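# Shelve the floor cartons at the aisle's far end

## Task

Lift every carton lying on the aisle floor and set it onto a shelf of the final shelving section at the far end of the aisle (either side is fine). Each carton must rest directly on a shelf board, not on top of another carton, stand level rather than tilted, and stay fully inside the shelf edge. The robot must not topple or finish leaning, or the task fails.

## Robot and tools

ROBOT. TidyBot++: a wheeled base 0.54 m long, 0.50 m wide and 0.38 m tall on four driven casters, carrying one seven-joint arm that ends in a two-finger gripper. There is only one arm, so every joint name maps to a single number. The arm's shoulder sits 0.12 m ahead of the base centre and 0.68 m above the floor. Segments: upper arm 0.42 m, forearm 0.31 m, hand 0.31 m. Cameras: base_camera (fixed on the base, facing forward) and wrist_camera (looks wherever the hand points). The arm begins folded with the hand pointing down.

FRAMES. Base frame: origin on the floor below the base centre, x ahead, y to the left, z up, metres. Odometry frame: where the base frame was when the scene began. hand_pose is the midpoint of the closed finger pads, reported in the base frame as x, y, z then quaternion qw, qx, qy, qz; the hand's own z axis runs out along the fingers and the fingers move apart along its y axis.

move. One action per call, built from base, joints, target, speeds, min_time_s; cameras and blocking are extras. A call with no action just reports state and images.
- base: an object with any of translate_m (forward positive, -2 to 2 m), strafe_m (left positive, -2 to 2 m), rotate_rad (counter-clockwise from above positive, -6.3 to 6.3 rad). These are offsets from where the base last measured itself, along its axes at that moment, not poses. translate and strafe together drive straight to that point.
- joints: absolute angles in radians by name, joint_1_rad to joint_7_rad, plus gripper_pos (0 fully open, 1 fully closed). joint_2_rad within ±2.249, joint_4_rad within ±2.579, joint_6_rad within ±2.099; joints 1, 3, 5, 7 turn without limit but take the shorter way, so send steps below half a turn. joint_1_rad positive turns the arm clockwise seen from above, opposite to heading. joint_7_rad at 1.57 with the hand pointing down opens the fingers toward the robot's left and right.
- target: a single list of seven numbers, an absolute hand pose in the base frame: x, y, z in metres, then qw, qx, qy, qz. Alongside it, joints may contain gripper_pos only, otherwise the call is rejected.
- speeds: top-speed caps for this action: translate_m and strafe_m 0.05 to 0.5 m/s (for a combined drive name only one), rotate_rad 0.1 to 1.57 rad/s, gripper_pos 0.234 to 0.993 per second.
- min_time_s: 0.1 to 8 s, the shortest duration for each arm motion.
- blocking: true or omitted waits until everything is still; false returns in about half a second while motion continues.
- cameras: a list from base_camera, wrist_camera, all; [] shows none.
One action runs at most 15 s; a base drive ends by time_out after 14 s.

Other tools. wait(seconds 0 to 10, cameras) lets time pass and returns early once motions finish. stop(cameras) brakes everything still running. zoom_image(camera, region [x0, y0, x1, y1] in pixels from the top-left, at most 504 by 504) enlarges part of that camera's newest image. read_manual(section "licences") only gives licence text. finished_scene(scene) closes the scene; make it the last call of a reply.

RESULTS. base_odometry gives x, y in metres and heading in rad (left positive), counted from wheel turns so slipping looks like travel. base_tilt shows lean in degrees, forward and right positive. joint_positions, hand_pose, and hand_target (where the hand would be if every joint hit its target) follow. motor_effort is a percentage of motor maximum with the action's peak in brackets. Motor temperatures list one value per arm joint. Status words in base_status, joint_status and hand_status: moving, done, off_target (resting short, maybe still pushing), stopped (your stop), contact_stop and time_out (uncommanded stops), not_followed or "joint command not followed" with a cause (self-collision check withheld the targets), pose unreachable, torque_fault, limit_stop_at_motor_heat. Also watch for ARM HIT, MOTOR HOT, OVER-TEMPERATURE FAULT, on_its_own and earlier move. Once a refusal or uncommanded stop appears, the remaining move, wait and finished_scene calls of that reply are skipped.

HANDLING. The finger gap is roughly 85 x (1 - gripper_pos) mm; an internal spring makes the fingers meet an object slightly before the reading suggests. Cartons are empty and crush easily: close slowly and stop only just beyond first contact. The arm sags under a load; fix it by adding (wanted position - hand_pose) to your last target, and to hold still resend hand_target, not hand_pose. A hand pointing down reaches at most about 0.94 m high, and only close to the base. Targets that put the hand low and forward right in front of the base can miss badly or drive the arm into the base, and nothing stops the arm hitting the base or shelving.

AVOID. Dropping cartons, releasing them while moving, slamming the arm into shelves or the floor, squeezing hard, and yanking or twisting a held carton. Do not drive or turn the base while the arm is snagged above about 0.6 m, and do not swing an extended arm sideways: the robot can tip. Torque sensors fault above 104.5 N m (joints 1 to 4) or 51.3 N m (joints 5 to 7), freezing the arm for 10 s. Motors heat when holding loads or straining; at 75 °C the arm goes limp for a while. Thinking time keeps the scene running.

Each tool is called after "Emit:" as name(argument=value, ...) on one line, values as JSON.

## Session

Emit:
move()

Scene clock: 0.00 s.
Motor temperatures (°C): [41 34 29 31 42 44 37]
base_odometry: x=+0.000 y=+0.000 heading=+0.000
base_tilt: forward=-0.7 right=-0.3
base_status: not commanded
joint_positions: joint_1_rad=+0.014 joint_2_rad=-0.361 joint_3_rad=+3.102 joint_4_rad=-2.515 joint_5_rad=+0.036 joint_6_rad=-0.907 joint_7_rad=+1.563 gripper_pos=+0.002
joint_status: not commanded
motor_effort: joint_1_rad=-1 joint_2_rad=-1 joint_3_rad=+0 joint_4_rad=+12 joint_5_rad=+0 joint_6_rad=+2 joint_7_rad=+0
hand_pose: x=+0.2574 y=-0.0055 z=+0.5920 quat_wxyz=(+0.021, +0.999, +0.019, +0.040) (m; base frame)
hand_target: x=+0.2576 y=-0.0055 z=+0.5921 quat_wxyz=(+0.021, +0.999, +0.019, +0.040) (m; base frame)
hand_status: not commanded
pictures: base_camera, wrist_camera
Images, in order (width x height): base_camera 644x364, wrist_camera 644x476.

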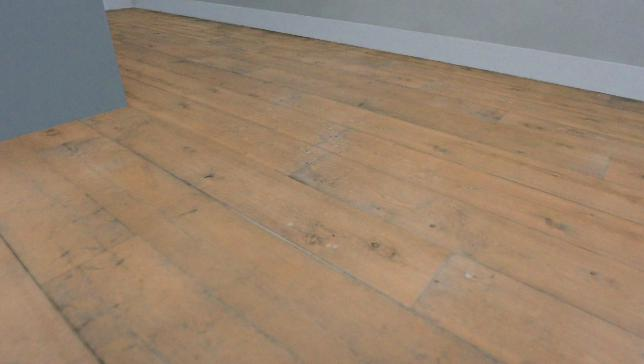

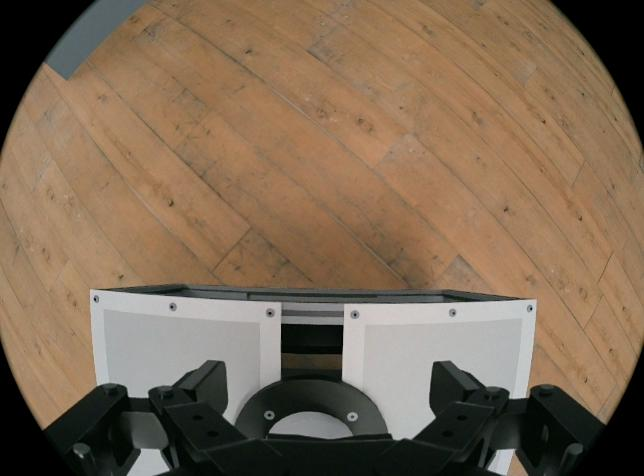

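Emit:
move(joints={"joint_6_rad": 0.45}, cameras=["all"])

Scene clock: 11.57 s.
move: done
base_odometry: x=+0.000 y=+0.000 heading=+0.000
base_tilt: forward=-0.7 right=-0.3
base_status: not commanded
joint_positions: joint_1_rad=+0.014 joint_2_rad=-0.361 joint_3_rad=+3.102 joint_4_rad=-2.515 joint_5_rad=+0.036 joint_6_rad=+0.411 joint_7_rad=+1.563 gripper_pos=+0.002
joint_status: all done
motor_effort: joint_1_rad=-1(2) joint_2_rad=-6(6) joint_3_rad=+1(1) joint_4_rad=+16(17) joint_5_rad=-1(1) joint_6_rad=+10(10) joint_7_rad=+1(1)
hand_pose: x=+0.5386 y=+0.0179 z=+0.8485 quat_wxyz=(+0.000, +0.765, +0.028, +0.643)
hand_target: x=+0.5405 y=+0.0185 z=+0.8607 quat_wxyz=(+0.000, +0.752, +0.028, +0.658)
hand_status: not commanded
pictures: base_camera, wrist_camera
Images, in order (width x height): base_camera 644x364, wrist_camera 644x476.

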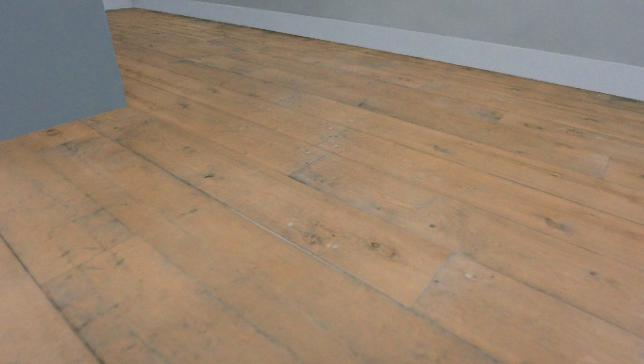

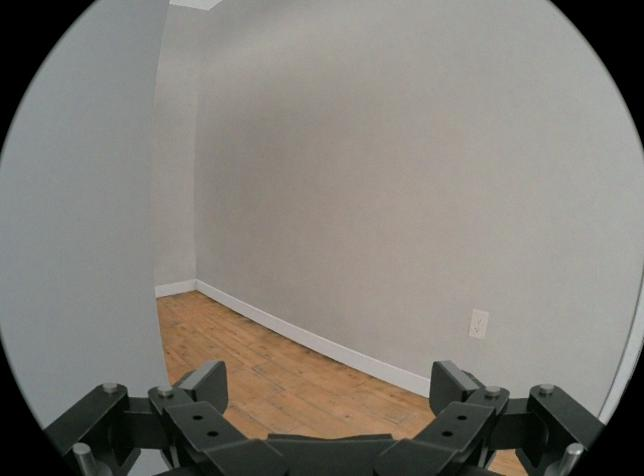

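Emit:
move(base={"rotate_rad": -1.0}, cameras=["all"])

Emit:
move(base={"rotate_rad": -1.0}, cameras=["all"])

Emit:
move(base={"rotate_rad": -1.0}, cameras=["all"])

Scene clock: 22.40 s.
move: done
base_odometry: x=+0.000 y=+0.000 heading=-0.999
base_tilt: forward=-0.7 right=-0.3
base_status: done
joint_positions: joint_1_rad=+0.014 joint_2_rad=-0.361 joint_3_rad=+3.102 joint_4_rad=-2.515 joint_5_rad=+0.036 joint_6_rad=+0.411 joint_7_rad=+1.563 gripper_pos=+0.002
joint_status: not commanded
motor_effort: joint_1_rad=-1(2) joint_2_rad=-6(7) joint_3_rad=+0(1) joint_4_rad=+16(17) joint_5_rad=+0(1) joint_6_rad=+9(10) joint_7_rad=+0(1)
hand_pose: x=+0.5386 y=+0.0178 z=+0.8485 quat_wxyz=(+0.001, +0.765, +0.028, +0.644)
hand_target: x=+0.5405 y=+0.0185 z=+0.8607 quat_wxyz=(+0.000, +0.752, +0.028, +0.658)
hand_status: not commanded
pictures: base_camera, wrist_camera
Images, in order (width x height): base_camera 644x364, wrist_camera 644x476.

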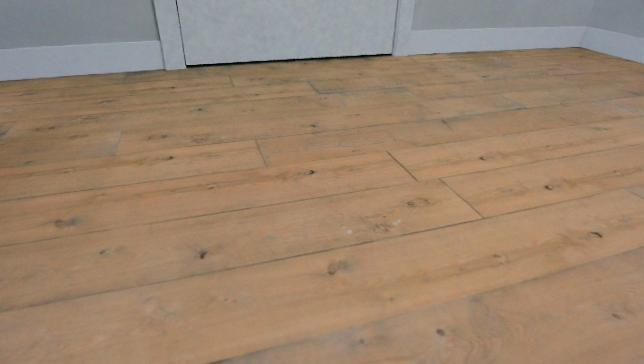

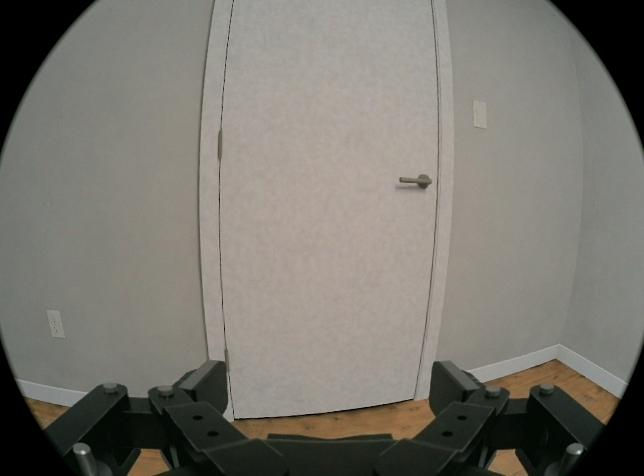

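Scene clock: 24.30 s.
move: done
base_odometry: x=+0.000 y=+0.000 heading=-1.998
base_tilt: forward=-0.7 right=-0.3
base_status: done
joint_positions: joint_1_rad=+0.014 joint_2_rad=-0.361 joint_3_rad=+3.102 joint_4_rad=-2.515 joint_5_rad=+0.036 joint_6_rad=+0.411 joint_7_rad=+1.563 gripper_pos=+0.002
joint_status: not commanded
motor_effort: joint_1_rad=-1(2) joint_2_rad=-6(7) joint_3_rad=+0(2) joint_4_rad=+17(17) joint_5_rad=+0(1) joint_6_rad=+9(10) joint_7_rad=+0(1)
hand_pose: x=+0.5386 y=+0.0178 z=+0.8485 quat_wxyz=(+0.001, +0.765, +0.027, +0.644)
hand_target: x=+0.5405 y=+0.0185 z=+0.8607 quat_wxyz=(+0.000, +0.752, +0.028, +0.658)
hand_status: not commanded
pictures: base_camera, wrist_camera
Images, in order (width x height): base_camera 644x364, wrist_camera 644x476.

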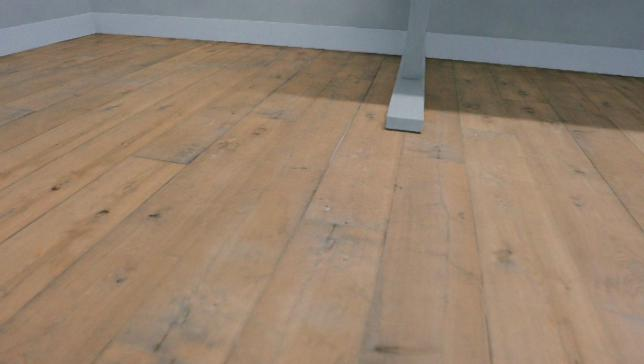

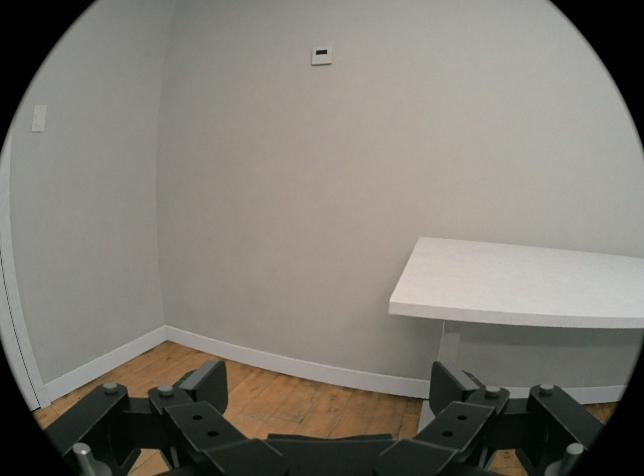

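Scene clock: 26.20 s.
move: done
base_odometry: x=+0.000 y=+0.000 heading=-2.997
base_tilt: forward=-0.7 right=-0.2
base_status: done
joint_positions: joint_1_rad=+0.014 joint_2_rad=-0.361 joint_3_rad=+3.103 joint_4_rad=-2.515 joint_5_rad=+0.036 joint_6_rad=+0.411 joint_7_rad=+1.563 gripper_pos=+0.002
joint_status: not commanded
motor_effort: joint_1_rad=-1(2) joint_2_rad=-6(7) joint_3_rad=+0(2) joint_4_rad=+16(17) joint_5_rad=-1(1) joint_6_rad=+9(10) joint_7_rad=+0(1)
hand_pose: x=+0.5386 y=+0.0177 z=+0.8486 quat_wxyz=(+0.001, +0.765, +0.027, +0.644)
hand_target: x=+0.5405 y=+0.0185 z=+0.8607 quat_wxyz=(+0.000, +0.752, +0.028, +0.658)
hand_status: not commanded
pictures: base_camera, wrist_camera
Images, in order (width x height): base_camera 644x364, wrist_camera 644x476.

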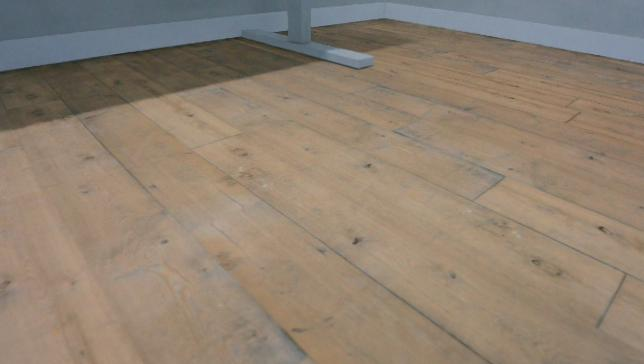

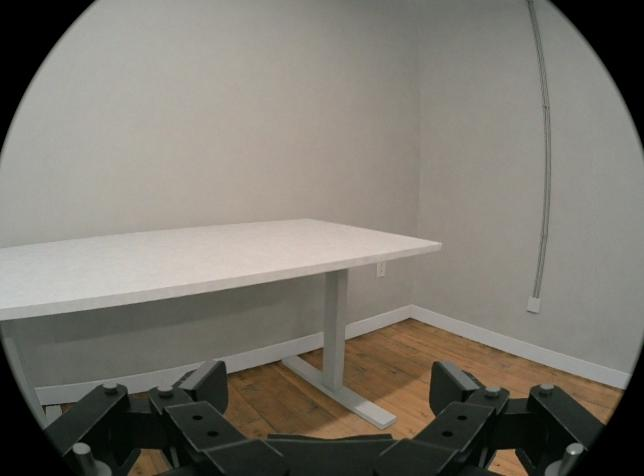

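Emit:
move(base={"rotate_rad": -1.0}, cameras=["all"])

Emit:
move(base={"rotate_rad": -0.8}, cameras=["all"])

Scene clock: 32.20 s.
move: done
base_odometry: x=+0.000 y=+0.000 heading=+2.287
base_tilt: forward=-0.7 right=-0.3
base_status: done
joint_positions: joint_1_rad=+0.014 joint_2_rad=-0.361 joint_3_rad=+3.103 joint_4_rad=-2.515 joint_5_rad=+0.036 joint_6_rad=+0.411 joint_7_rad=+1.563 gripper_pos=+0.002
joint_status: not commanded
motor_effort: joint_1_rad=-1(2) joint_2_rad=-6(7) joint_3_rad=+0(2) joint_4_rad=+16(17) joint_5_rad=+0(1) joint_6_rad=+9(10) joint_7_rad=+0(1)
hand_pose: x=+0.5386 y=+0.0176 z=+0.8486 quat_wxyz=(+0.001, +0.765, +0.027, +0.644)
hand_target: x=+0.5405 y=+0.0185 z=+0.8607 quat_wxyz=(+0.000, +0.752, +0.028, +0.658)
hand_status: not commanded
pictures: base_camera, wrist_camera
Images, in order (width x height): base_camera 644x364, wrist_camera 644x476.

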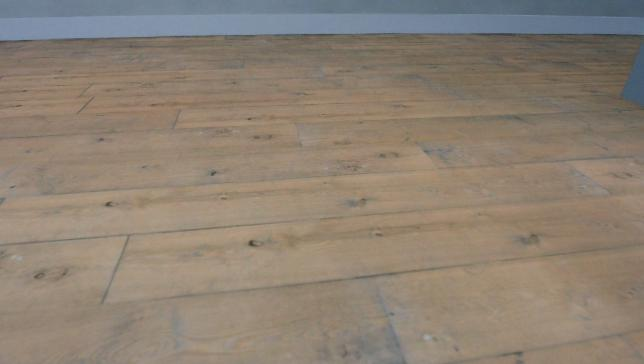

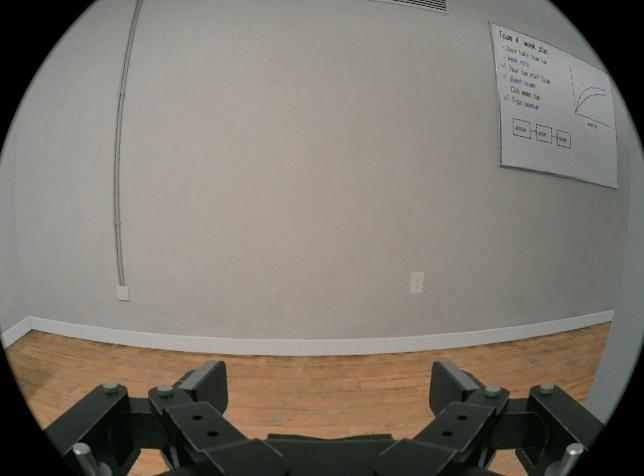

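Scene clock: 33.93 s.
move: done
base_odometry: x=+0.000 y=+0.000 heading=+1.488
base_tilt: forward=-0.7 right=-0.3
base_status: done
joint_positions: joint_1_rad=+0.014 joint_2_rad=-0.361 joint_3_rad=+3.103 joint_4_rad=-2.515 joint_5_rad=+0.036 joint_6_rad=+0.411 joint_7_rad=+1.563 gripper_pos=+0.002
joint_status: not commanded
motor_effort: joint_1_rad=-1(2) joint_2_rad=-6(6) joint_3_rad=+0(1) joint_4_rad=+17(18) joint_5_rad=+0(1) joint_6_rad=+9(10) joint_7_rad=+0(1)
hand_pose: x=+0.5386 y=+0.0176 z=+0.8486 quat_wxyz=(+0.001, +0.765, +0.027, +0.644)
hand_target: x=+0.5405 y=+0.0185 z=+0.8607 quat_wxyz=(+0.000, +0.752, +0.028, +0.658)
hand_status: not commanded
pictures: base_camera, wrist_camera
Images, in order (width x height): base_camera 644x364, wrist_camera 644x476.

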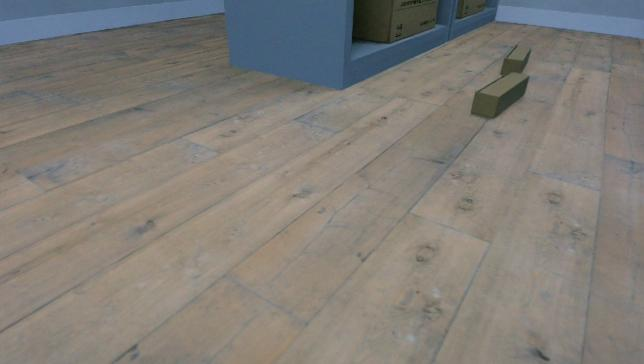

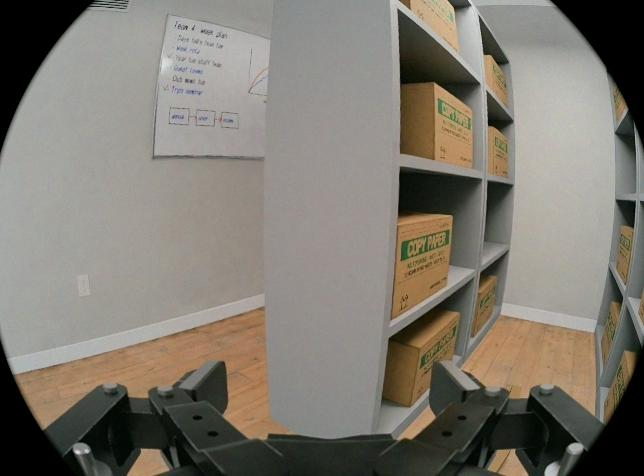

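Emit:
move(base={"rotate_rad": -0.45}, cameras=["all"])

Emit:
move(base={"rotate_rad": -0.45}, cameras=["all"])

Scene clock: 39.13 s.
move: done
base_odometry: x=+0.000 y=+0.000 heading=+1.039
base_tilt: forward=-0.7 right=-0.2
base_status: done
joint_positions: joint_1_rad=+0.014 joint_2_rad=-0.361 joint_3_rad=+3.103 joint_4_rad=-2.515 joint_5_rad=+0.036 joint_6_rad=+0.411 joint_7_rad=+1.563 gripper_pos=+0.002
joint_status: not commanded
motor_effort: joint_1_rad=+0(2) joint_2_rad=-6(7) joint_3_rad=+0(1) joint_4_rad=+16(17) joint_5_rad=-1(1) joint_6_rad=+10(10) joint_7_rad=+0(0)
hand_pose: x=+0.5387 y=+0.0175 z=+0.8486 quat_wxyz=(+0.001, +0.765, +0.027, +0.644)
hand_target: x=+0.5405 y=+0.0185 z=+0.8607 quat_wxyz=(+0.000, +0.752, +0.028, +0.658)
hand_status: not commanded
pictures: base_camera, wrist_camera
Images, in order (width x height): base_camera 644x364, wrist_camera 644x476.

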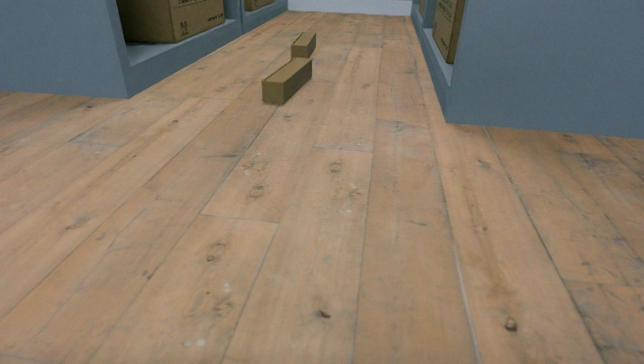

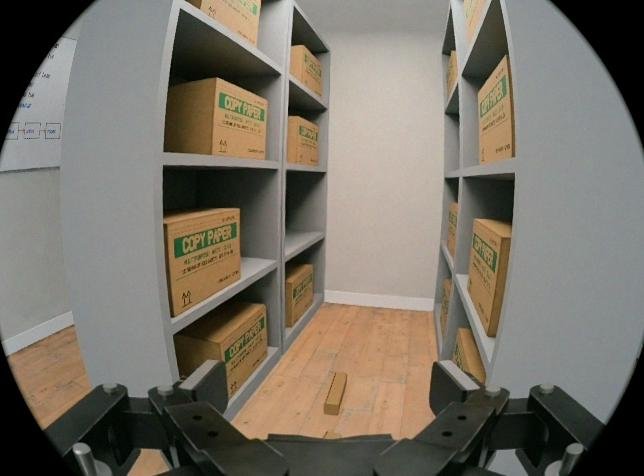

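Scene clock: 40.50 s.
move: done
base_odometry: x=+0.000 y=+0.000 heading=+0.590
base_tilt: forward=-0.7 right=-0.3
base_status: done
joint_positions: joint_1_rad=+0.014 joint_2_rad=-0.361 joint_3_rad=+3.103 joint_4_rad=-2.515 joint_5_rad=+0.036 joint_6_rad=+0.412 joint_7_rad=+1.563 gripper_pos=+0.002
joint_status: not commanded
motor_effort: joint_1_rad=-1(2) joint_2_rad=-6(7) joint_3_rad=+0(1) joint_4_rad=+16(17) joint_5_rad=+0(1) joint_6_rad=+10(10) joint_7_rad=+0(1)
hand_pose: x=+0.5387 y=+0.0175 z=+0.8486 quat_wxyz=(+0.001, +0.765, +0.027, +0.644)
hand_target: x=+0.5405 y=+0.0185 z=+0.8607 quat_wxyz=(+0.000, +0.752, +0.028, +0.658)
hand_status: not commanded
pictures: base_camera, wrist_camera
Images, in order (width x height): base_camera 644x364, wrist_camera 644x476.

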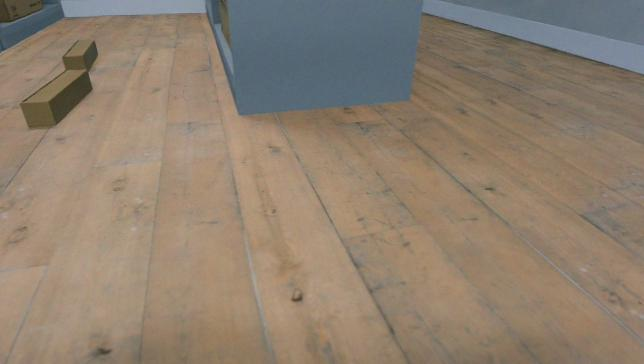

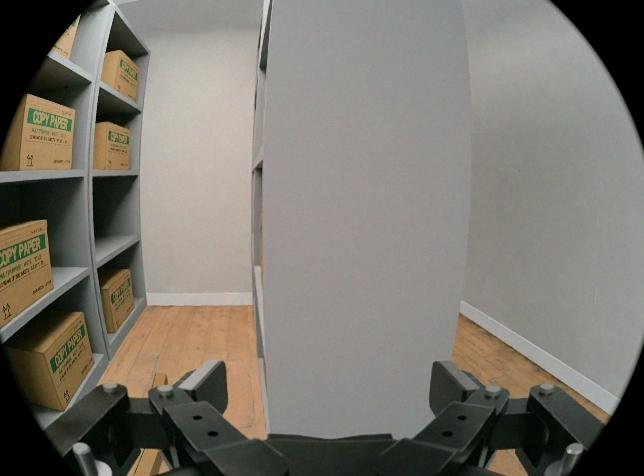

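Emit:
move(base={"rotate_rad": 0.299})

Emit:
move(base={"strafe_m": 0.257}, joints={"joint_6_rad": 0.3}, cameras=["all"])

Scene clock: 79.30 s.
move: done
base_odometry: x=+0.000 y=+0.000 heading=+0.886
base_tilt: forward=-0.7 right=-0.3
base_status: done
joint_positions: joint_1_rad=+0.014 joint_2_rad=-0.361 joint_3_rad=+3.103 joint_4_rad=-2.515 joint_5_rad=+0.036 joint_6_rad=+0.412 joint_7_rad=+1.563 gripper_pos=+0.002
joint_status: not commanded
motor_effort: joint_1_rad=-1(2) joint_2_rad=-6(6) joint_3_rad=+0(2) joint_4_rad=+17(17) joint_5_rad=-1(2) joint_6_rad=+10(10) joint_7_rad=+0(1)
hand_pose: x=+0.5387 y=+0.0175 z=+0.8486 quat_wxyz=(+0.001, +0.765, +0.027, +0.644)
hand_target: x=+0.5405 y=+0.0185 z=+0.8607 quat_wxyz=(+0.000, +0.752, +0.028, +0.658)
hand_status: not commanded
pictures: none

Scene clock: 80.97 s.
move: done
base_odometry: x=-0.199 y=+0.163 heading=+0.886
base_tilt: forward=-0.7 right=-0.3
base_status: done
joint_positions: joint_1_rad=+0.014 joint_2_rad=-0.361 joint_3_rad=+3.102 joint_4_rad=-2.517 joint_5_rad=+0.036 joint_6_rad=+0.307 joint_7_rad=+1.563 gripper_pos=+0.002
joint_status: all done
motor_effort: joint_1_rad=-1(2) joint_2_rad=-6(7) joint_3_rad=+0(2) joint_4_rad=+16(18) joint_5_rad=+0(1) joint_6_rad=+9(11) joint_7_rad=+0(1)
hand_pose: x=+0.5311 y=+0.0164 z=+0.8163 quat_wxyz=(+0.002, +0.798, +0.028, +0.602)
hand_target: x=+0.5310 y=+0.0161 z=+0.8151 quat_wxyz=(+0.002, +0.799, +0.027, +0.600)
hand_status: not commanded
pictures: base_camera, wrist_camera
Images, in order (width x height): base_camera 644x364, wrist_camera 644x476.

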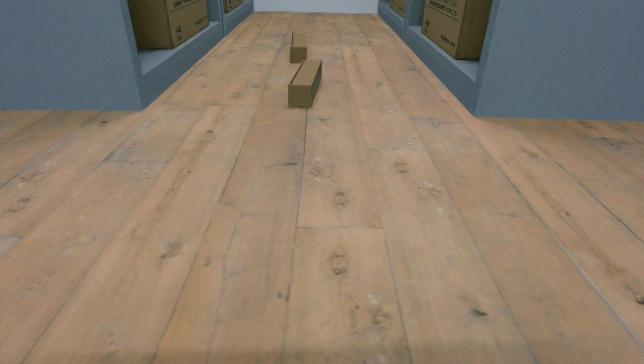

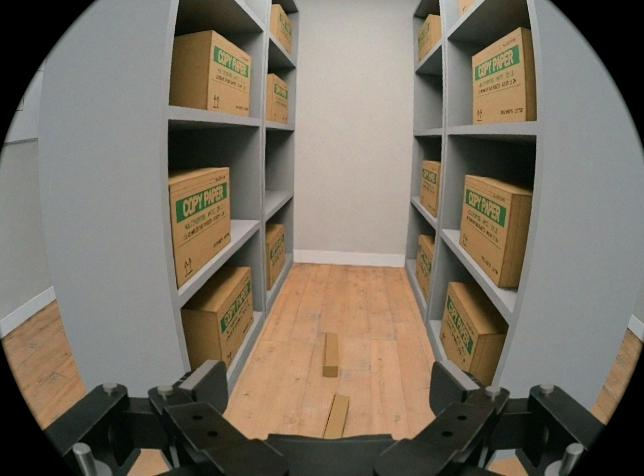

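Emit:
zoom_image(camera="base_camera", region=[180, 0, 480, 170])

Emit:
zoom_image(camera="wrist_camera", region=[150, 0, 550, 400])

Scaled by 1.680.

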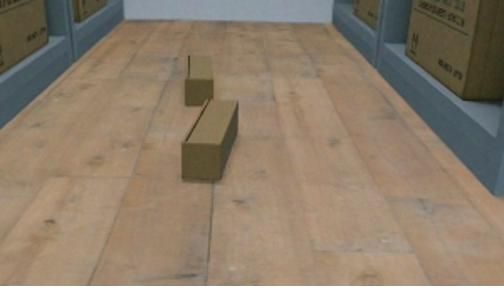

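Scaled by 1.260.

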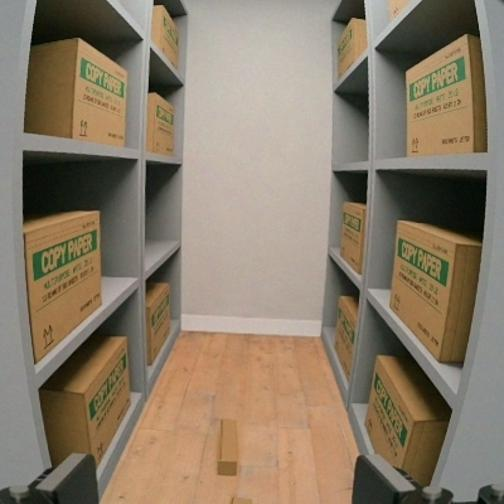

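Emit:
move(base={"translate_m": 0.4, "strafe_m": 0.04}, joints={"joint_1_rad": 0.0, "joint_3_rad": 3.1416, "joint_5_rad": 0.0, "joint_6_rad": -0.45, "joint_7_rad": 1.5708}, cameras=["all"])

Scene clock: 165.13 s.
move: done
base_odometry: x=+0.023 y=+0.498 heading=+0.886
base_tilt: forward=-0.6 right=-0.3
base_status: done
joint_positions: joint_1_rad=+0.014 joint_2_rad=-0.362 joint_3_rad=+3.125 joint_4_rad=-2.517 joint_5_rad=+0.036 joint_6_rad=-0.407 joint_7_rad=+1.563 gripper_pos=+0.002
joint_status: all done
motor_effort: joint_1_rad=-1(2) joint_2_rad=-4(6) joint_3_rad=+0(1) joint_4_rad=+14(18) joint_5_rad=+0(2) joint_6_rad=+6(10) joint_7_rad=+0(1)
hand_pose: x=+0.4027 y=-0.0028 z=+0.6415 quat_wxyz=(+0.013, +0.958, +0.012, +0.286)
hand_target: x=+0.3922 y=+0.0013 z=+0.6351 quat_wxyz=(+0.000, +0.964, +0.000, +0.266)
hand_status: not commanded
pictures: base_camera, wrist_camera
Images, in order (width x height): base_camera 644x364, wrist_camera 644x476.

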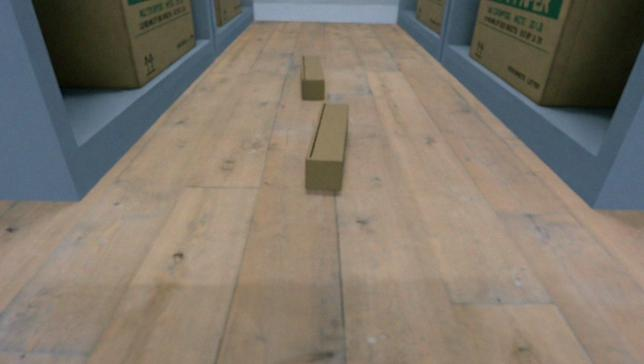

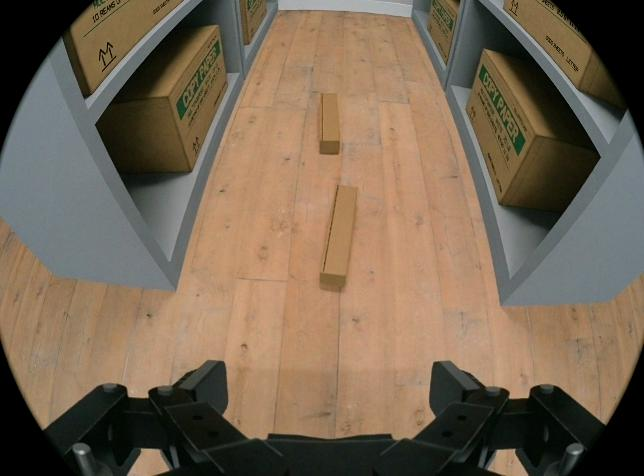

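Emit:
move(base={"translate_m": 0.21, "strafe_m": 0.048}, joints={"joint_1_rad": 0.08, "joint_2_rad": 1.4677, "joint_4_rad": -1.9118, "joint_6_rad": 0.7615, "joint_5_rad": 0.0, "joint_3_rad": 3.1416, "joint_7_rad": 1.5708}, min_time_s=4, cameras=["all"])

Scene clock: 196.00 s.
move: done
base_odometry: x=+0.119 y=+0.691 heading=+0.886
base_tilt: forward=-0.7 right=-0.3
base_status: done
joint_positions: joint_1_rad=+0.054 joint_2_rad=+1.421 joint_3_rad=+3.126 joint_4_rad=-1.930 joint_5_rad=+0.036 joint_6_rad=+0.720 joint_7_rad=+1.563 gripper_pos=+0.002
joint_status: all done
motor_effort: joint_1_rad=-1(2) joint_2_rad=-33(35) joint_3_rad=-1(3) joint_4_rad=-1(16) joint_5_rad=+0(2) joint_6_rad=+5(7) joint_7_rad=+0(2)
hand_pose: x=+0.6218 y=-0.0094 z=+0.1659 quat_wxyz=(-0.010, +0.967, -0.015, +0.253)
hand_target: x=+0.6176 y=-0.0386 z=+0.1500 quat_wxyz=(+0.010, +0.965, -0.039, +0.259)
hand_status: not commanded
pictures: base_camera, wrist_camera
Images, in order (width x height): base_camera 644x364, wrist_camera 644x476.

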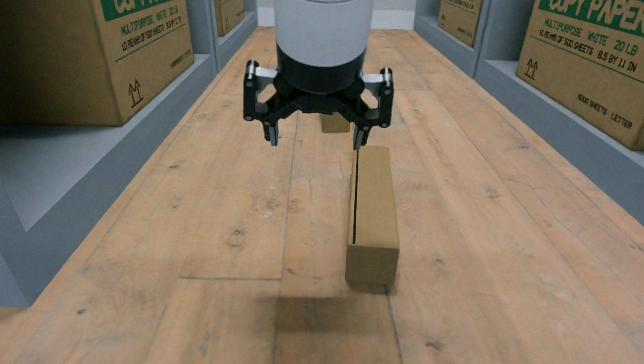

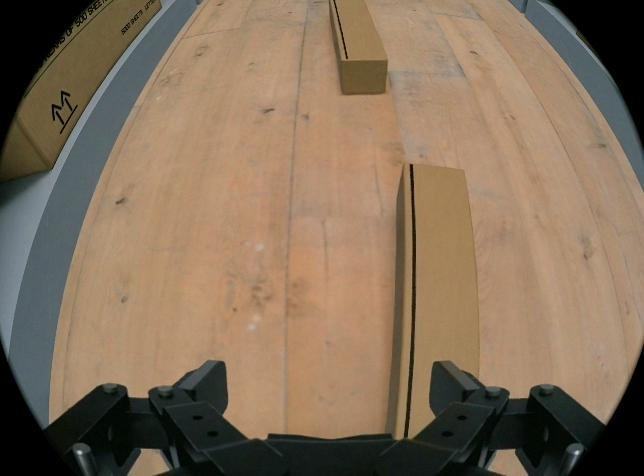

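Emit:
move(base={"strafe_m": 0.01}, joints={"joint_1_rad": 0.195, "joint_6_rad": 0.80}, min_time_s=1.5, cameras=["all"])

Scene clock: 227.60 s.
move: done
base_odometry: x=+0.111 y=+0.698 heading=+0.886
base_tilt: forward=-0.6 right=-0.3
base_status: done
joint_positions: joint_1_rad=+0.173 joint_2_rad=+1.421 joint_3_rad=+3.128 joint_4_rad=-1.929 joint_5_rad=+0.036 joint_6_rad=+0.759 joint_7_rad=+1.563 gripper_pos=+0.002
joint_status: all done
motor_effort: joint_1_rad=-1(2) joint_2_rad=-33(33) joint_3_rad=-2(2) joint_4_rad=+0(3) joint_5_rad=+0(1) joint_6_rad=+6(7) joint_7_rad=+0(0)
hand_pose: x=+0.6279 y=-0.0717 z=+0.1720 quat_wxyz=(+0.007, +0.960, -0.072, +0.272)
hand_target: x=+0.6199 y=-0.0976 z=+0.1562 quat_wxyz=(+0.027, +0.956, -0.094, +0.276)
hand_status: not commanded
pictures: base_camera, wrist_camera
Images, in order (width x height): base_camera 644x364, wrist_camera 644x476.

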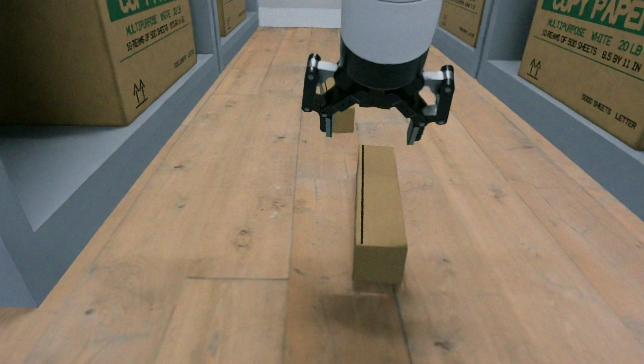

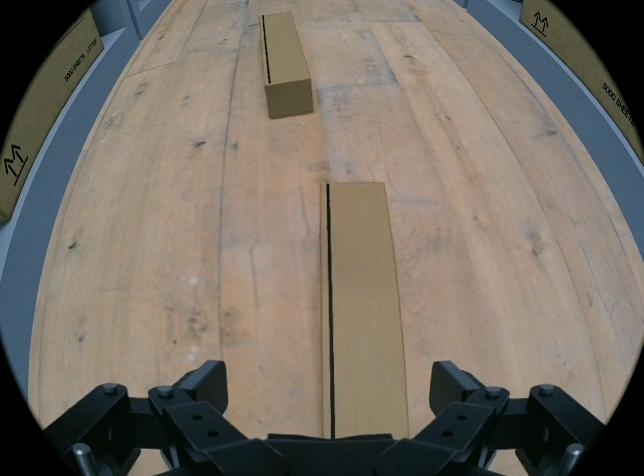

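Emit:
move(base={"strafe_m": -0.021}, joints={"joint_2_rad": 1.682, "joint_4_rad": -1.6966, "joint_6_rad": 0.80}, min_time_s=2.5, cameras=["all"])

Scene clock: 253.50 s.
move: done
base_odometry: x=+0.127 y=+0.685 heading=+0.886
base_tilt: forward=-0.7 right=-0.3
base_status: done
joint_positions: joint_1_rad=+0.187 joint_2_rad=+1.629 joint_3_rad=+3.135 joint_4_rad=-1.714 joint_5_rad=+0.036 joint_6_rad=+0.760 joint_7_rad=+1.563 gripper_pos=+0.002
joint_status: all done
motor_effort: joint_1_rad=-1(3) joint_2_rad=-33(35) joint_3_rad=-2(3) joint_4_rad=-1(3) joint_5_rad=-1(1) joint_6_rad=+5(7) joint_7_rad=+0(1)
hand_pose: x=+0.6343 y=-0.0845 z=+0.0857 quat_wxyz=(+0.013, +0.958, -0.079, +0.276)
hand_target: x=+0.6201 y=-0.0976 z=+0.0663 quat_wxyz=(+0.027, +0.956, -0.094, +0.276)
hand_status: not commanded
pictures: base_camera, wrist_camera
Images, in order (width x height): base_camera 644x364, wrist_camera 644x476.

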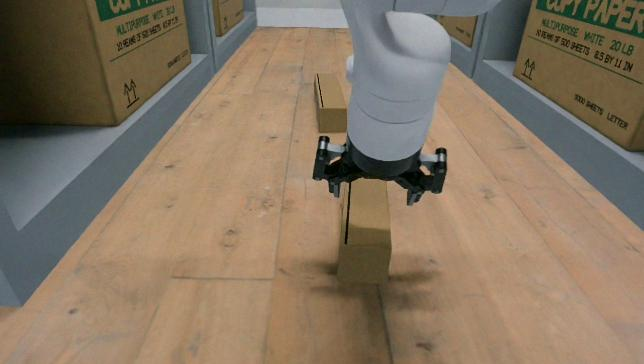

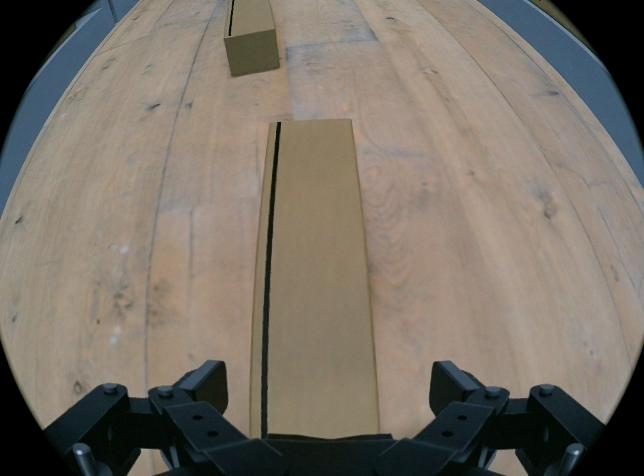

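Emit:
move(base={"strafe_m": 0.005}, joints={"joint_2_rad": 1.798, "joint_4_rad": -1.5696, "joint_6_rad": 0.79}, min_time_s=2.5, cameras=["all"])

Scene clock: 276.13 s.
move: done
base_odometry: x=+0.124 y=+0.688 heading=+0.886
base_tilt: forward=-0.6 right=-0.2
base_status: done
joint_positions: joint_1_rad=+0.188 joint_2_rad=+1.743 joint_3_rad=+3.135 joint_4_rad=-1.588 joint_5_rad=+0.036 joint_6_rad=+0.761 joint_7_rad=+1.563 gripper_pos=+0.002
joint_status: all done
motor_effort: joint_1_rad=-1(3) joint_2_rad=-33(34) joint_3_rad=-2(2) joint_4_rad=-1(3) joint_5_rad=+0(1) joint_6_rad=+6(7) joint_7_rad=+0(1)
hand_pose: x=+0.6353 y=-0.0852 z=+0.0391 quat_wxyz=(+0.014, +0.956, -0.079, +0.281)
hand_target: x=+0.6156 y=-0.0967 z=+0.0176 quat_wxyz=(+0.027, +0.956, -0.093, +0.277)
hand_status: not commanded
pictures: base_camera, wrist_camera
Images, in order (width x height): base_camera 644x364, wrist_camera 644x476.

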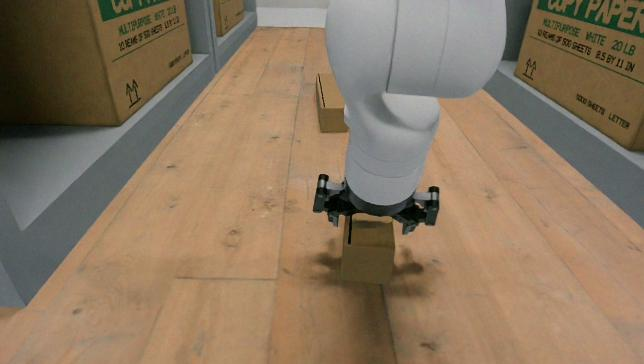

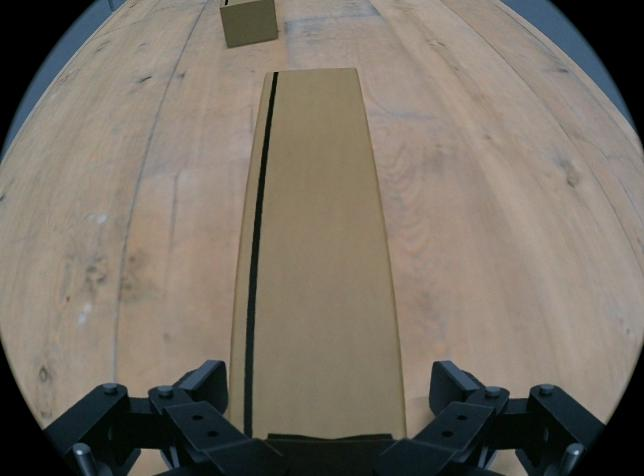

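Emit:
move(joints={"gripper_pos": 0.30}, speeds={"gripper_pos": 0.234})

Emit:
move(joints={"gripper_pos": 0.33}, speeds={"gripper_pos": 0.234}, cameras=["wrist_camera"])

Scene clock: 297.30 s.
move: done
base_odometry: x=+0.124 y=+0.688 heading=+0.886
base_tilt: forward=-0.6 right=-0.2
base_status: not commanded
joint_positions: joint_1_rad=+0.188 joint_2_rad=+1.743 joint_3_rad=+3.135 joint_4_rad=-1.588 joint_5_rad=+0.036 joint_6_rad=+0.761 joint_7_rad=+1.563 gripper_pos=+0.299
joint_status: all done
motor_effort: joint_1_rad=-1(2) joint_2_rad=-31(33) joint_3_rad=-1(2) joint_4_rad=+0(2) joint_5_rad=-1(1) joint_6_rad=+5(6) joint_7_rad=+1(1)
hand_pose: x=+0.6354 y=-0.0852 z=+0.0391 quat_wxyz=(+0.014, +0.956, -0.079, +0.281)
hand_target: x=+0.6156 y=-0.0967 z=+0.0176 quat_wxyz=(+0.027, +0.956, -0.093, +0.277)
hand_status: not commanded
pictures: none

Scene clock: 298.20 s.
move: done
base_odometry: x=+0.124 y=+0.688 heading=+0.886
base_tilt: forward=-0.6 right=-0.3
base_status: not commanded
joint_positions: joint_1_rad=+0.188 joint_2_rad=+1.743 joint_3_rad=+3.135 joint_4_rad=-1.588 joint_5_rad=+0.036 joint_6_rad=+0.761 joint_7_rad=+1.563 gripper_pos=+0.329
joint_status: all done
motor_effort: joint_1_rad=+0(1) joint_2_rad=-30(32) joint_3_rad=-1(2) joint_4_rad=+0(1) joint_5_rad=+0(1) joint_6_rad=+4(5) joint_7_rad=+0(1)
hand_pose: x=+0.6355 y=-0.0853 z=+0.0392 quat_wxyz=(+0.014, +0.956, -0.079, +0.282)
hand_target: x=+0.6156 y=-0.0967 z=+0.0176 quat_wxyz=(+0.027, +0.956, -0.093, +0.277)
hand_status: not commanded
Images, in order (width x height): wrist_camera 644x476.

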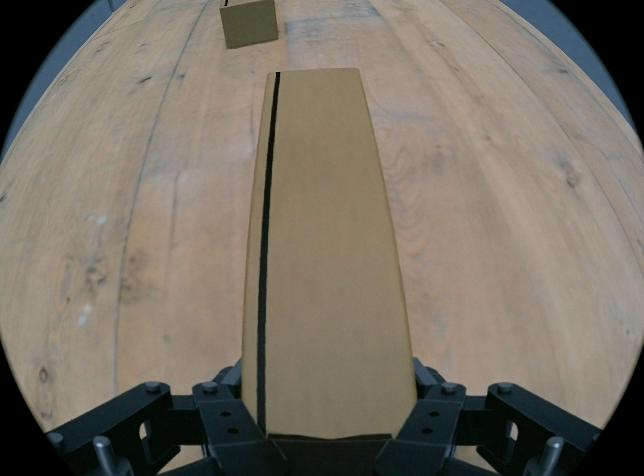

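Emit:
move(joints={"gripper_pos": 0.34}, speeds={"gripper_pos": 0.234})

Emit:
move(joints={"gripper_pos": 0.35}, speeds={"gripper_pos": 0.234}, cameras=["wrist_camera"])

Scene clock: 304.30 s.
move: done
base_odometry: x=+0.124 y=+0.688 heading=+0.886
base_tilt: forward=-0.7 right=-0.3
base_status: not commanded
joint_positions: joint_1_rad=+0.188 joint_2_rad=+1.743 joint_3_rad=+3.135 joint_4_rad=-1.588 joint_5_rad=+0.036 joint_6_rad=+0.762 joint_7_rad=+1.563 gripper_pos=+0.337
joint_status: all done
motor_effort: joint_1_rad=-1(2) joint_2_rad=-29(30) joint_3_rad=-1(2) joint_4_rad=+0(1) joint_5_rad=-1(1) joint_6_rad=+4(4) joint_7_rad=+0(1)
hand_pose: x=+0.6357 y=-0.0853 z=+0.0393 quat_wxyz=(+0.014, +0.956, -0.079, +0.282)
hand_target: x=+0.6156 y=-0.0967 z=+0.0176 quat_wxyz=(+0.027, +0.956, -0.093, +0.277)
hand_status: not commanded
pictures: none

Scene clock: 305.27 s.
move: done
base_odometry: x=+0.124 y=+0.688 heading=+0.886
base_tilt: forward=-0.6 right=-0.3
base_status: not commanded
joint_positions: joint_1_rad=+0.188 joint_2_rad=+1.743 joint_3_rad=+3.135 joint_4_rad=-1.588 joint_5_rad=+0.036 joint_6_rad=+0.763 joint_7_rad=+1.563 gripper_pos=+0.349
joint_status: all done
motor_effort: joint_1_rad=-1(1) joint_2_rad=-28(29) joint_3_rad=-1(2) joint_4_rad=+0(1) joint_5_rad=-1(1) joint_6_rad=+4(4) joint_7_rad=+1(1)
hand_pose: x=+0.6359 y=-0.0853 z=+0.0395 quat_wxyz=(+0.014, +0.956, -0.079, +0.282)
hand_target: x=+0.6156 y=-0.0967 z=+0.0176 quat_wxyz=(+0.027, +0.956, -0.093, +0.277)
hand_status: not commanded
Images, in order (width x height): wrist_camera 644x476.

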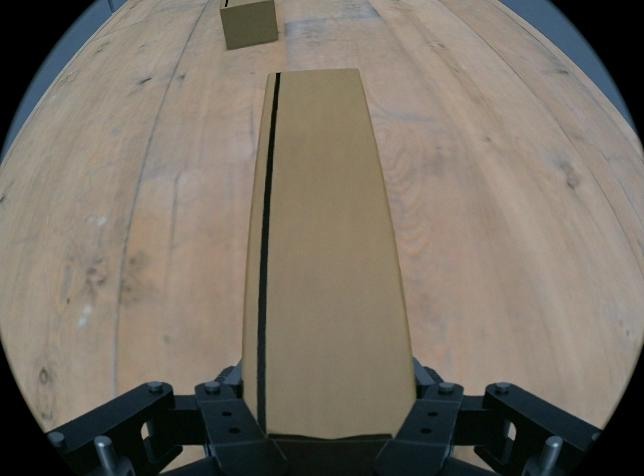

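Emit:
move(joints={"joint_2_rad": 1.66, "joint_4_rad": -1.7166, "joint_6_rad": 0.80}, min_time_s=2.5, cameras=["all"])

Scene clock: 317.03 s.
move: done
base_odometry: x=+0.124 y=+0.688 heading=+0.886
base_tilt: forward=-0.6 right=-0.3
base_status: not commanded
joint_positions: joint_1_rad=+0.188 joint_2_rad=+1.697 joint_3_rad=+3.135 joint_4_rad=-1.698 joint_5_rad=+0.036 joint_6_rad=+0.771 joint_7_rad=+1.563 gripper_pos=+0.349
joint_status: all done
motor_effort: joint_1_rad=-1(2) joint_2_rad=-32(33) joint_3_rad=-1(2) joint_4_rad=-3(4) joint_5_rad=+0(1) joint_6_rad=+5(7) joint_7_rad=+0(1)
hand_pose: x=+0.6048 y=-0.0792 z=+0.0539 quat_wxyz=(+0.011, +0.963, -0.080, +0.255)
hand_target: x=+0.6221 y=-0.0980 z=+0.0757 quat_wxyz=(+0.027, +0.956, -0.093, +0.277)
hand_status: not commanded
pictures: base_camera, wrist_camera
Images, in order (width x height): base_camera 644x364, wrist_camera 644x476.

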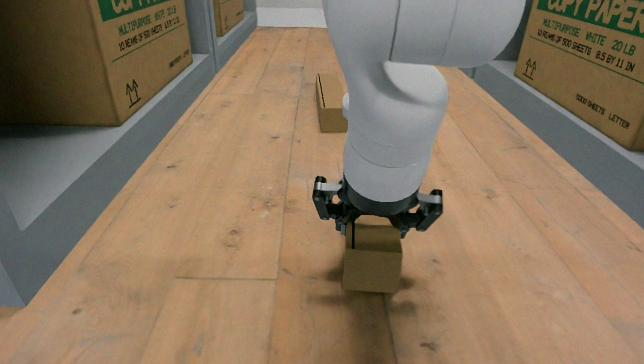

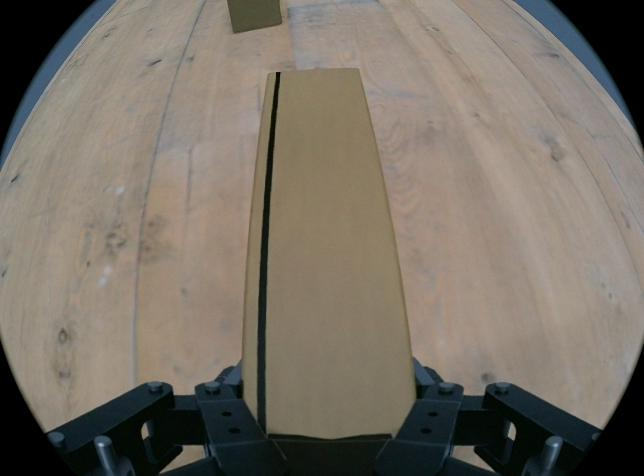

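Emit:
move(joints={"joint_2_rad": 1.35, "joint_4_rad": -2.0, "joint_6_rad": 0.77}, min_time_s=3, cameras=["all"])

Scene clock: 354.93 s.
move: done
base_odometry: x=+0.124 y=+0.688 heading=+0.886
base_tilt: forward=-0.7 right=-0.3
base_status: not commanded
joint_positions: joint_1_rad=+0.188 joint_2_rad=+1.384 joint_3_rad=+3.135 joint_4_rad=-1.982 joint_5_rad=+0.036 joint_6_rad=+0.771 joint_7_rad=+1.563 gripper_pos=+0.349
joint_status: all done
motor_effort: joint_1_rad=-1(2) joint_2_rad=-32(35) joint_3_rad=-1(2) joint_4_rad=-1(3) joint_5_rad=+0(1) joint_6_rad=+6(7) joint_7_rad=+0(1)
hand_pose: x=+0.6176 y=-0.0815 z=+0.1875 quat_wxyz=(+0.012, +0.960, -0.079, +0.270)
hand_target: x=+0.6209 y=-0.0978 z=+0.2029 quat_wxyz=(+0.027, +0.956, -0.094, +0.276)
hand_status: not commanded
pictures: base_camera, wrist_camera
Images, in order (width x height): base_camera 644x364, wrist_camera 644x476.

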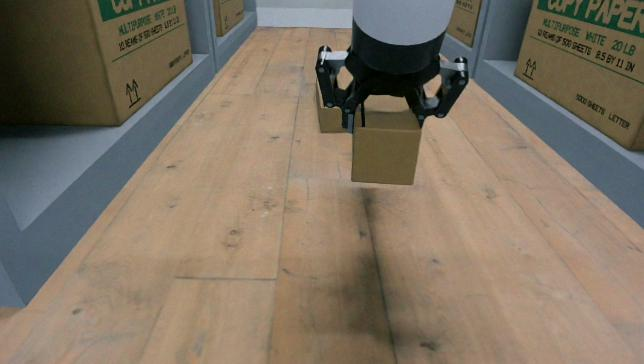

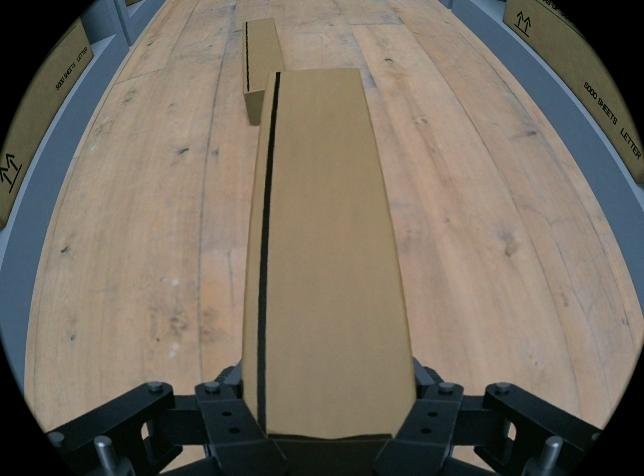

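Emit:
move(target=[0.57, -0.28, 0.20, 0, 0.9659, 0, 0.2588], min_time_s=4, cameras=["all"])

Scene clock: 367.10 s.
move: done
base_odometry: x=+0.124 y=+0.688 heading=+0.886
base_tilt: forward=-0.6 right=-0.2
base_status: not commanded
joint_positions: joint_1_rad=+0.850 joint_2_rad=+1.375 joint_3_rad=+3.020 joint_4_rad=-1.835 joint_5_rad=+0.555 joint_6_rad=+0.481 joint_7_rad=+1.760 gripper_pos=+0.349
joint_status: not commanded
motor_effort: joint_1_rad=-1(3) joint_2_rad=-34(34) joint_3_rad=-5(6) joint_4_rad=+0(3) joint_5_rad=+0(1) joint_6_rad=+5(6) joint_7_rad=+0(1)
hand_pose: x=+0.5557 y=-0.2703 z=+0.1811 quat_wxyz=(-0.010, +0.967, -0.054, +0.249)
hand_target: x=+0.5700 y=-0.2800 z=+0.2000 quat_wxyz=(+0.000, +0.966, +0.000, +0.259)
hand_status: done (0.026 m and 6.3 deg from the pose sent, 0.204 m and 9.2 deg at the start)
pictures: base_camera, wrist_camera
Images, in order (width x height): base_camera 644x364, wrist_camera 644x476.

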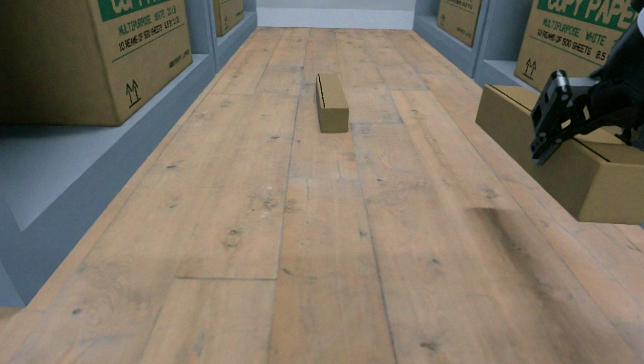

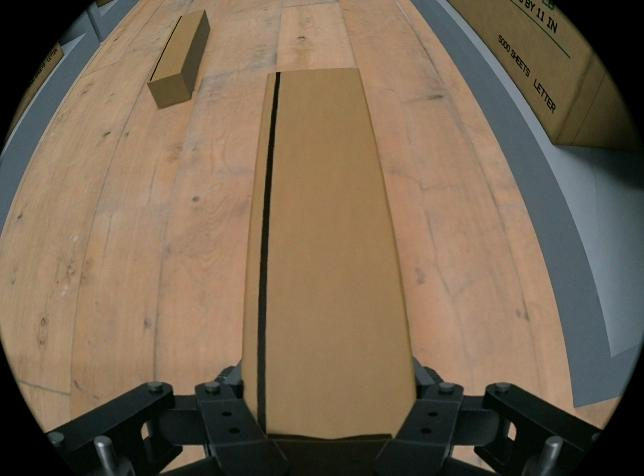

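Emit:
move(target=[0.57, -0.38, 0.12, 0, 0.9659, 0, 0.2588], min_time_s=3, cameras=["all"])

Scene clock: 380.33 s.
move: done
base_odometry: x=+0.124 y=+0.688 heading=+0.886
base_tilt: forward=-0.7 right=-0.2
base_status: not commanded
joint_positions: joint_1_rad=+1.173 joint_2_rad=+1.554 joint_3_rad=+2.718 joint_4_rad=-1.423 joint_5_rad=+0.653 joint_6_rad=+0.113 joint_7_rad=+2.054 gripper_pos=+0.349
joint_status: not commanded
motor_effort: joint_1_rad=+0(2) joint_2_rad=-37(38) joint_3_rad=-9(10) joint_4_rad=+2(4) joint_5_rad=+0(1) joint_6_rad=+5(6) joint_7_rad=+0(1)
hand_pose: x=+0.5820 y=-0.4012 z=+0.1463 quat_wxyz=(+0.016, +0.961, -0.038, +0.272)
hand_target: x=+0.5700 y=-0.3800 z=+0.1200 quat_wxyz=(+0.000, +0.966, +0.000, +0.259)
hand_status: done (0.036 m and 5.0 deg from the pose sent, 0.126 m and 6.3 deg at the start)
pictures: base_camera, wrist_camera
Images, in order (width x height): base_camera 644x364, wrist_camera 644x476.

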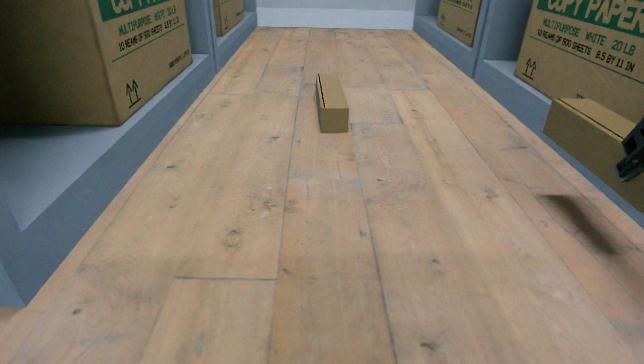

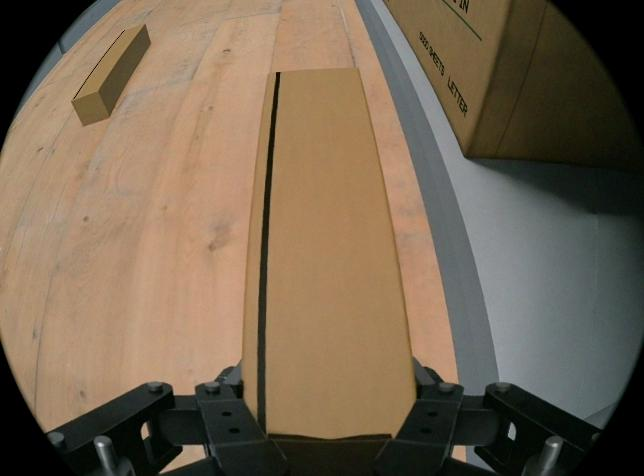

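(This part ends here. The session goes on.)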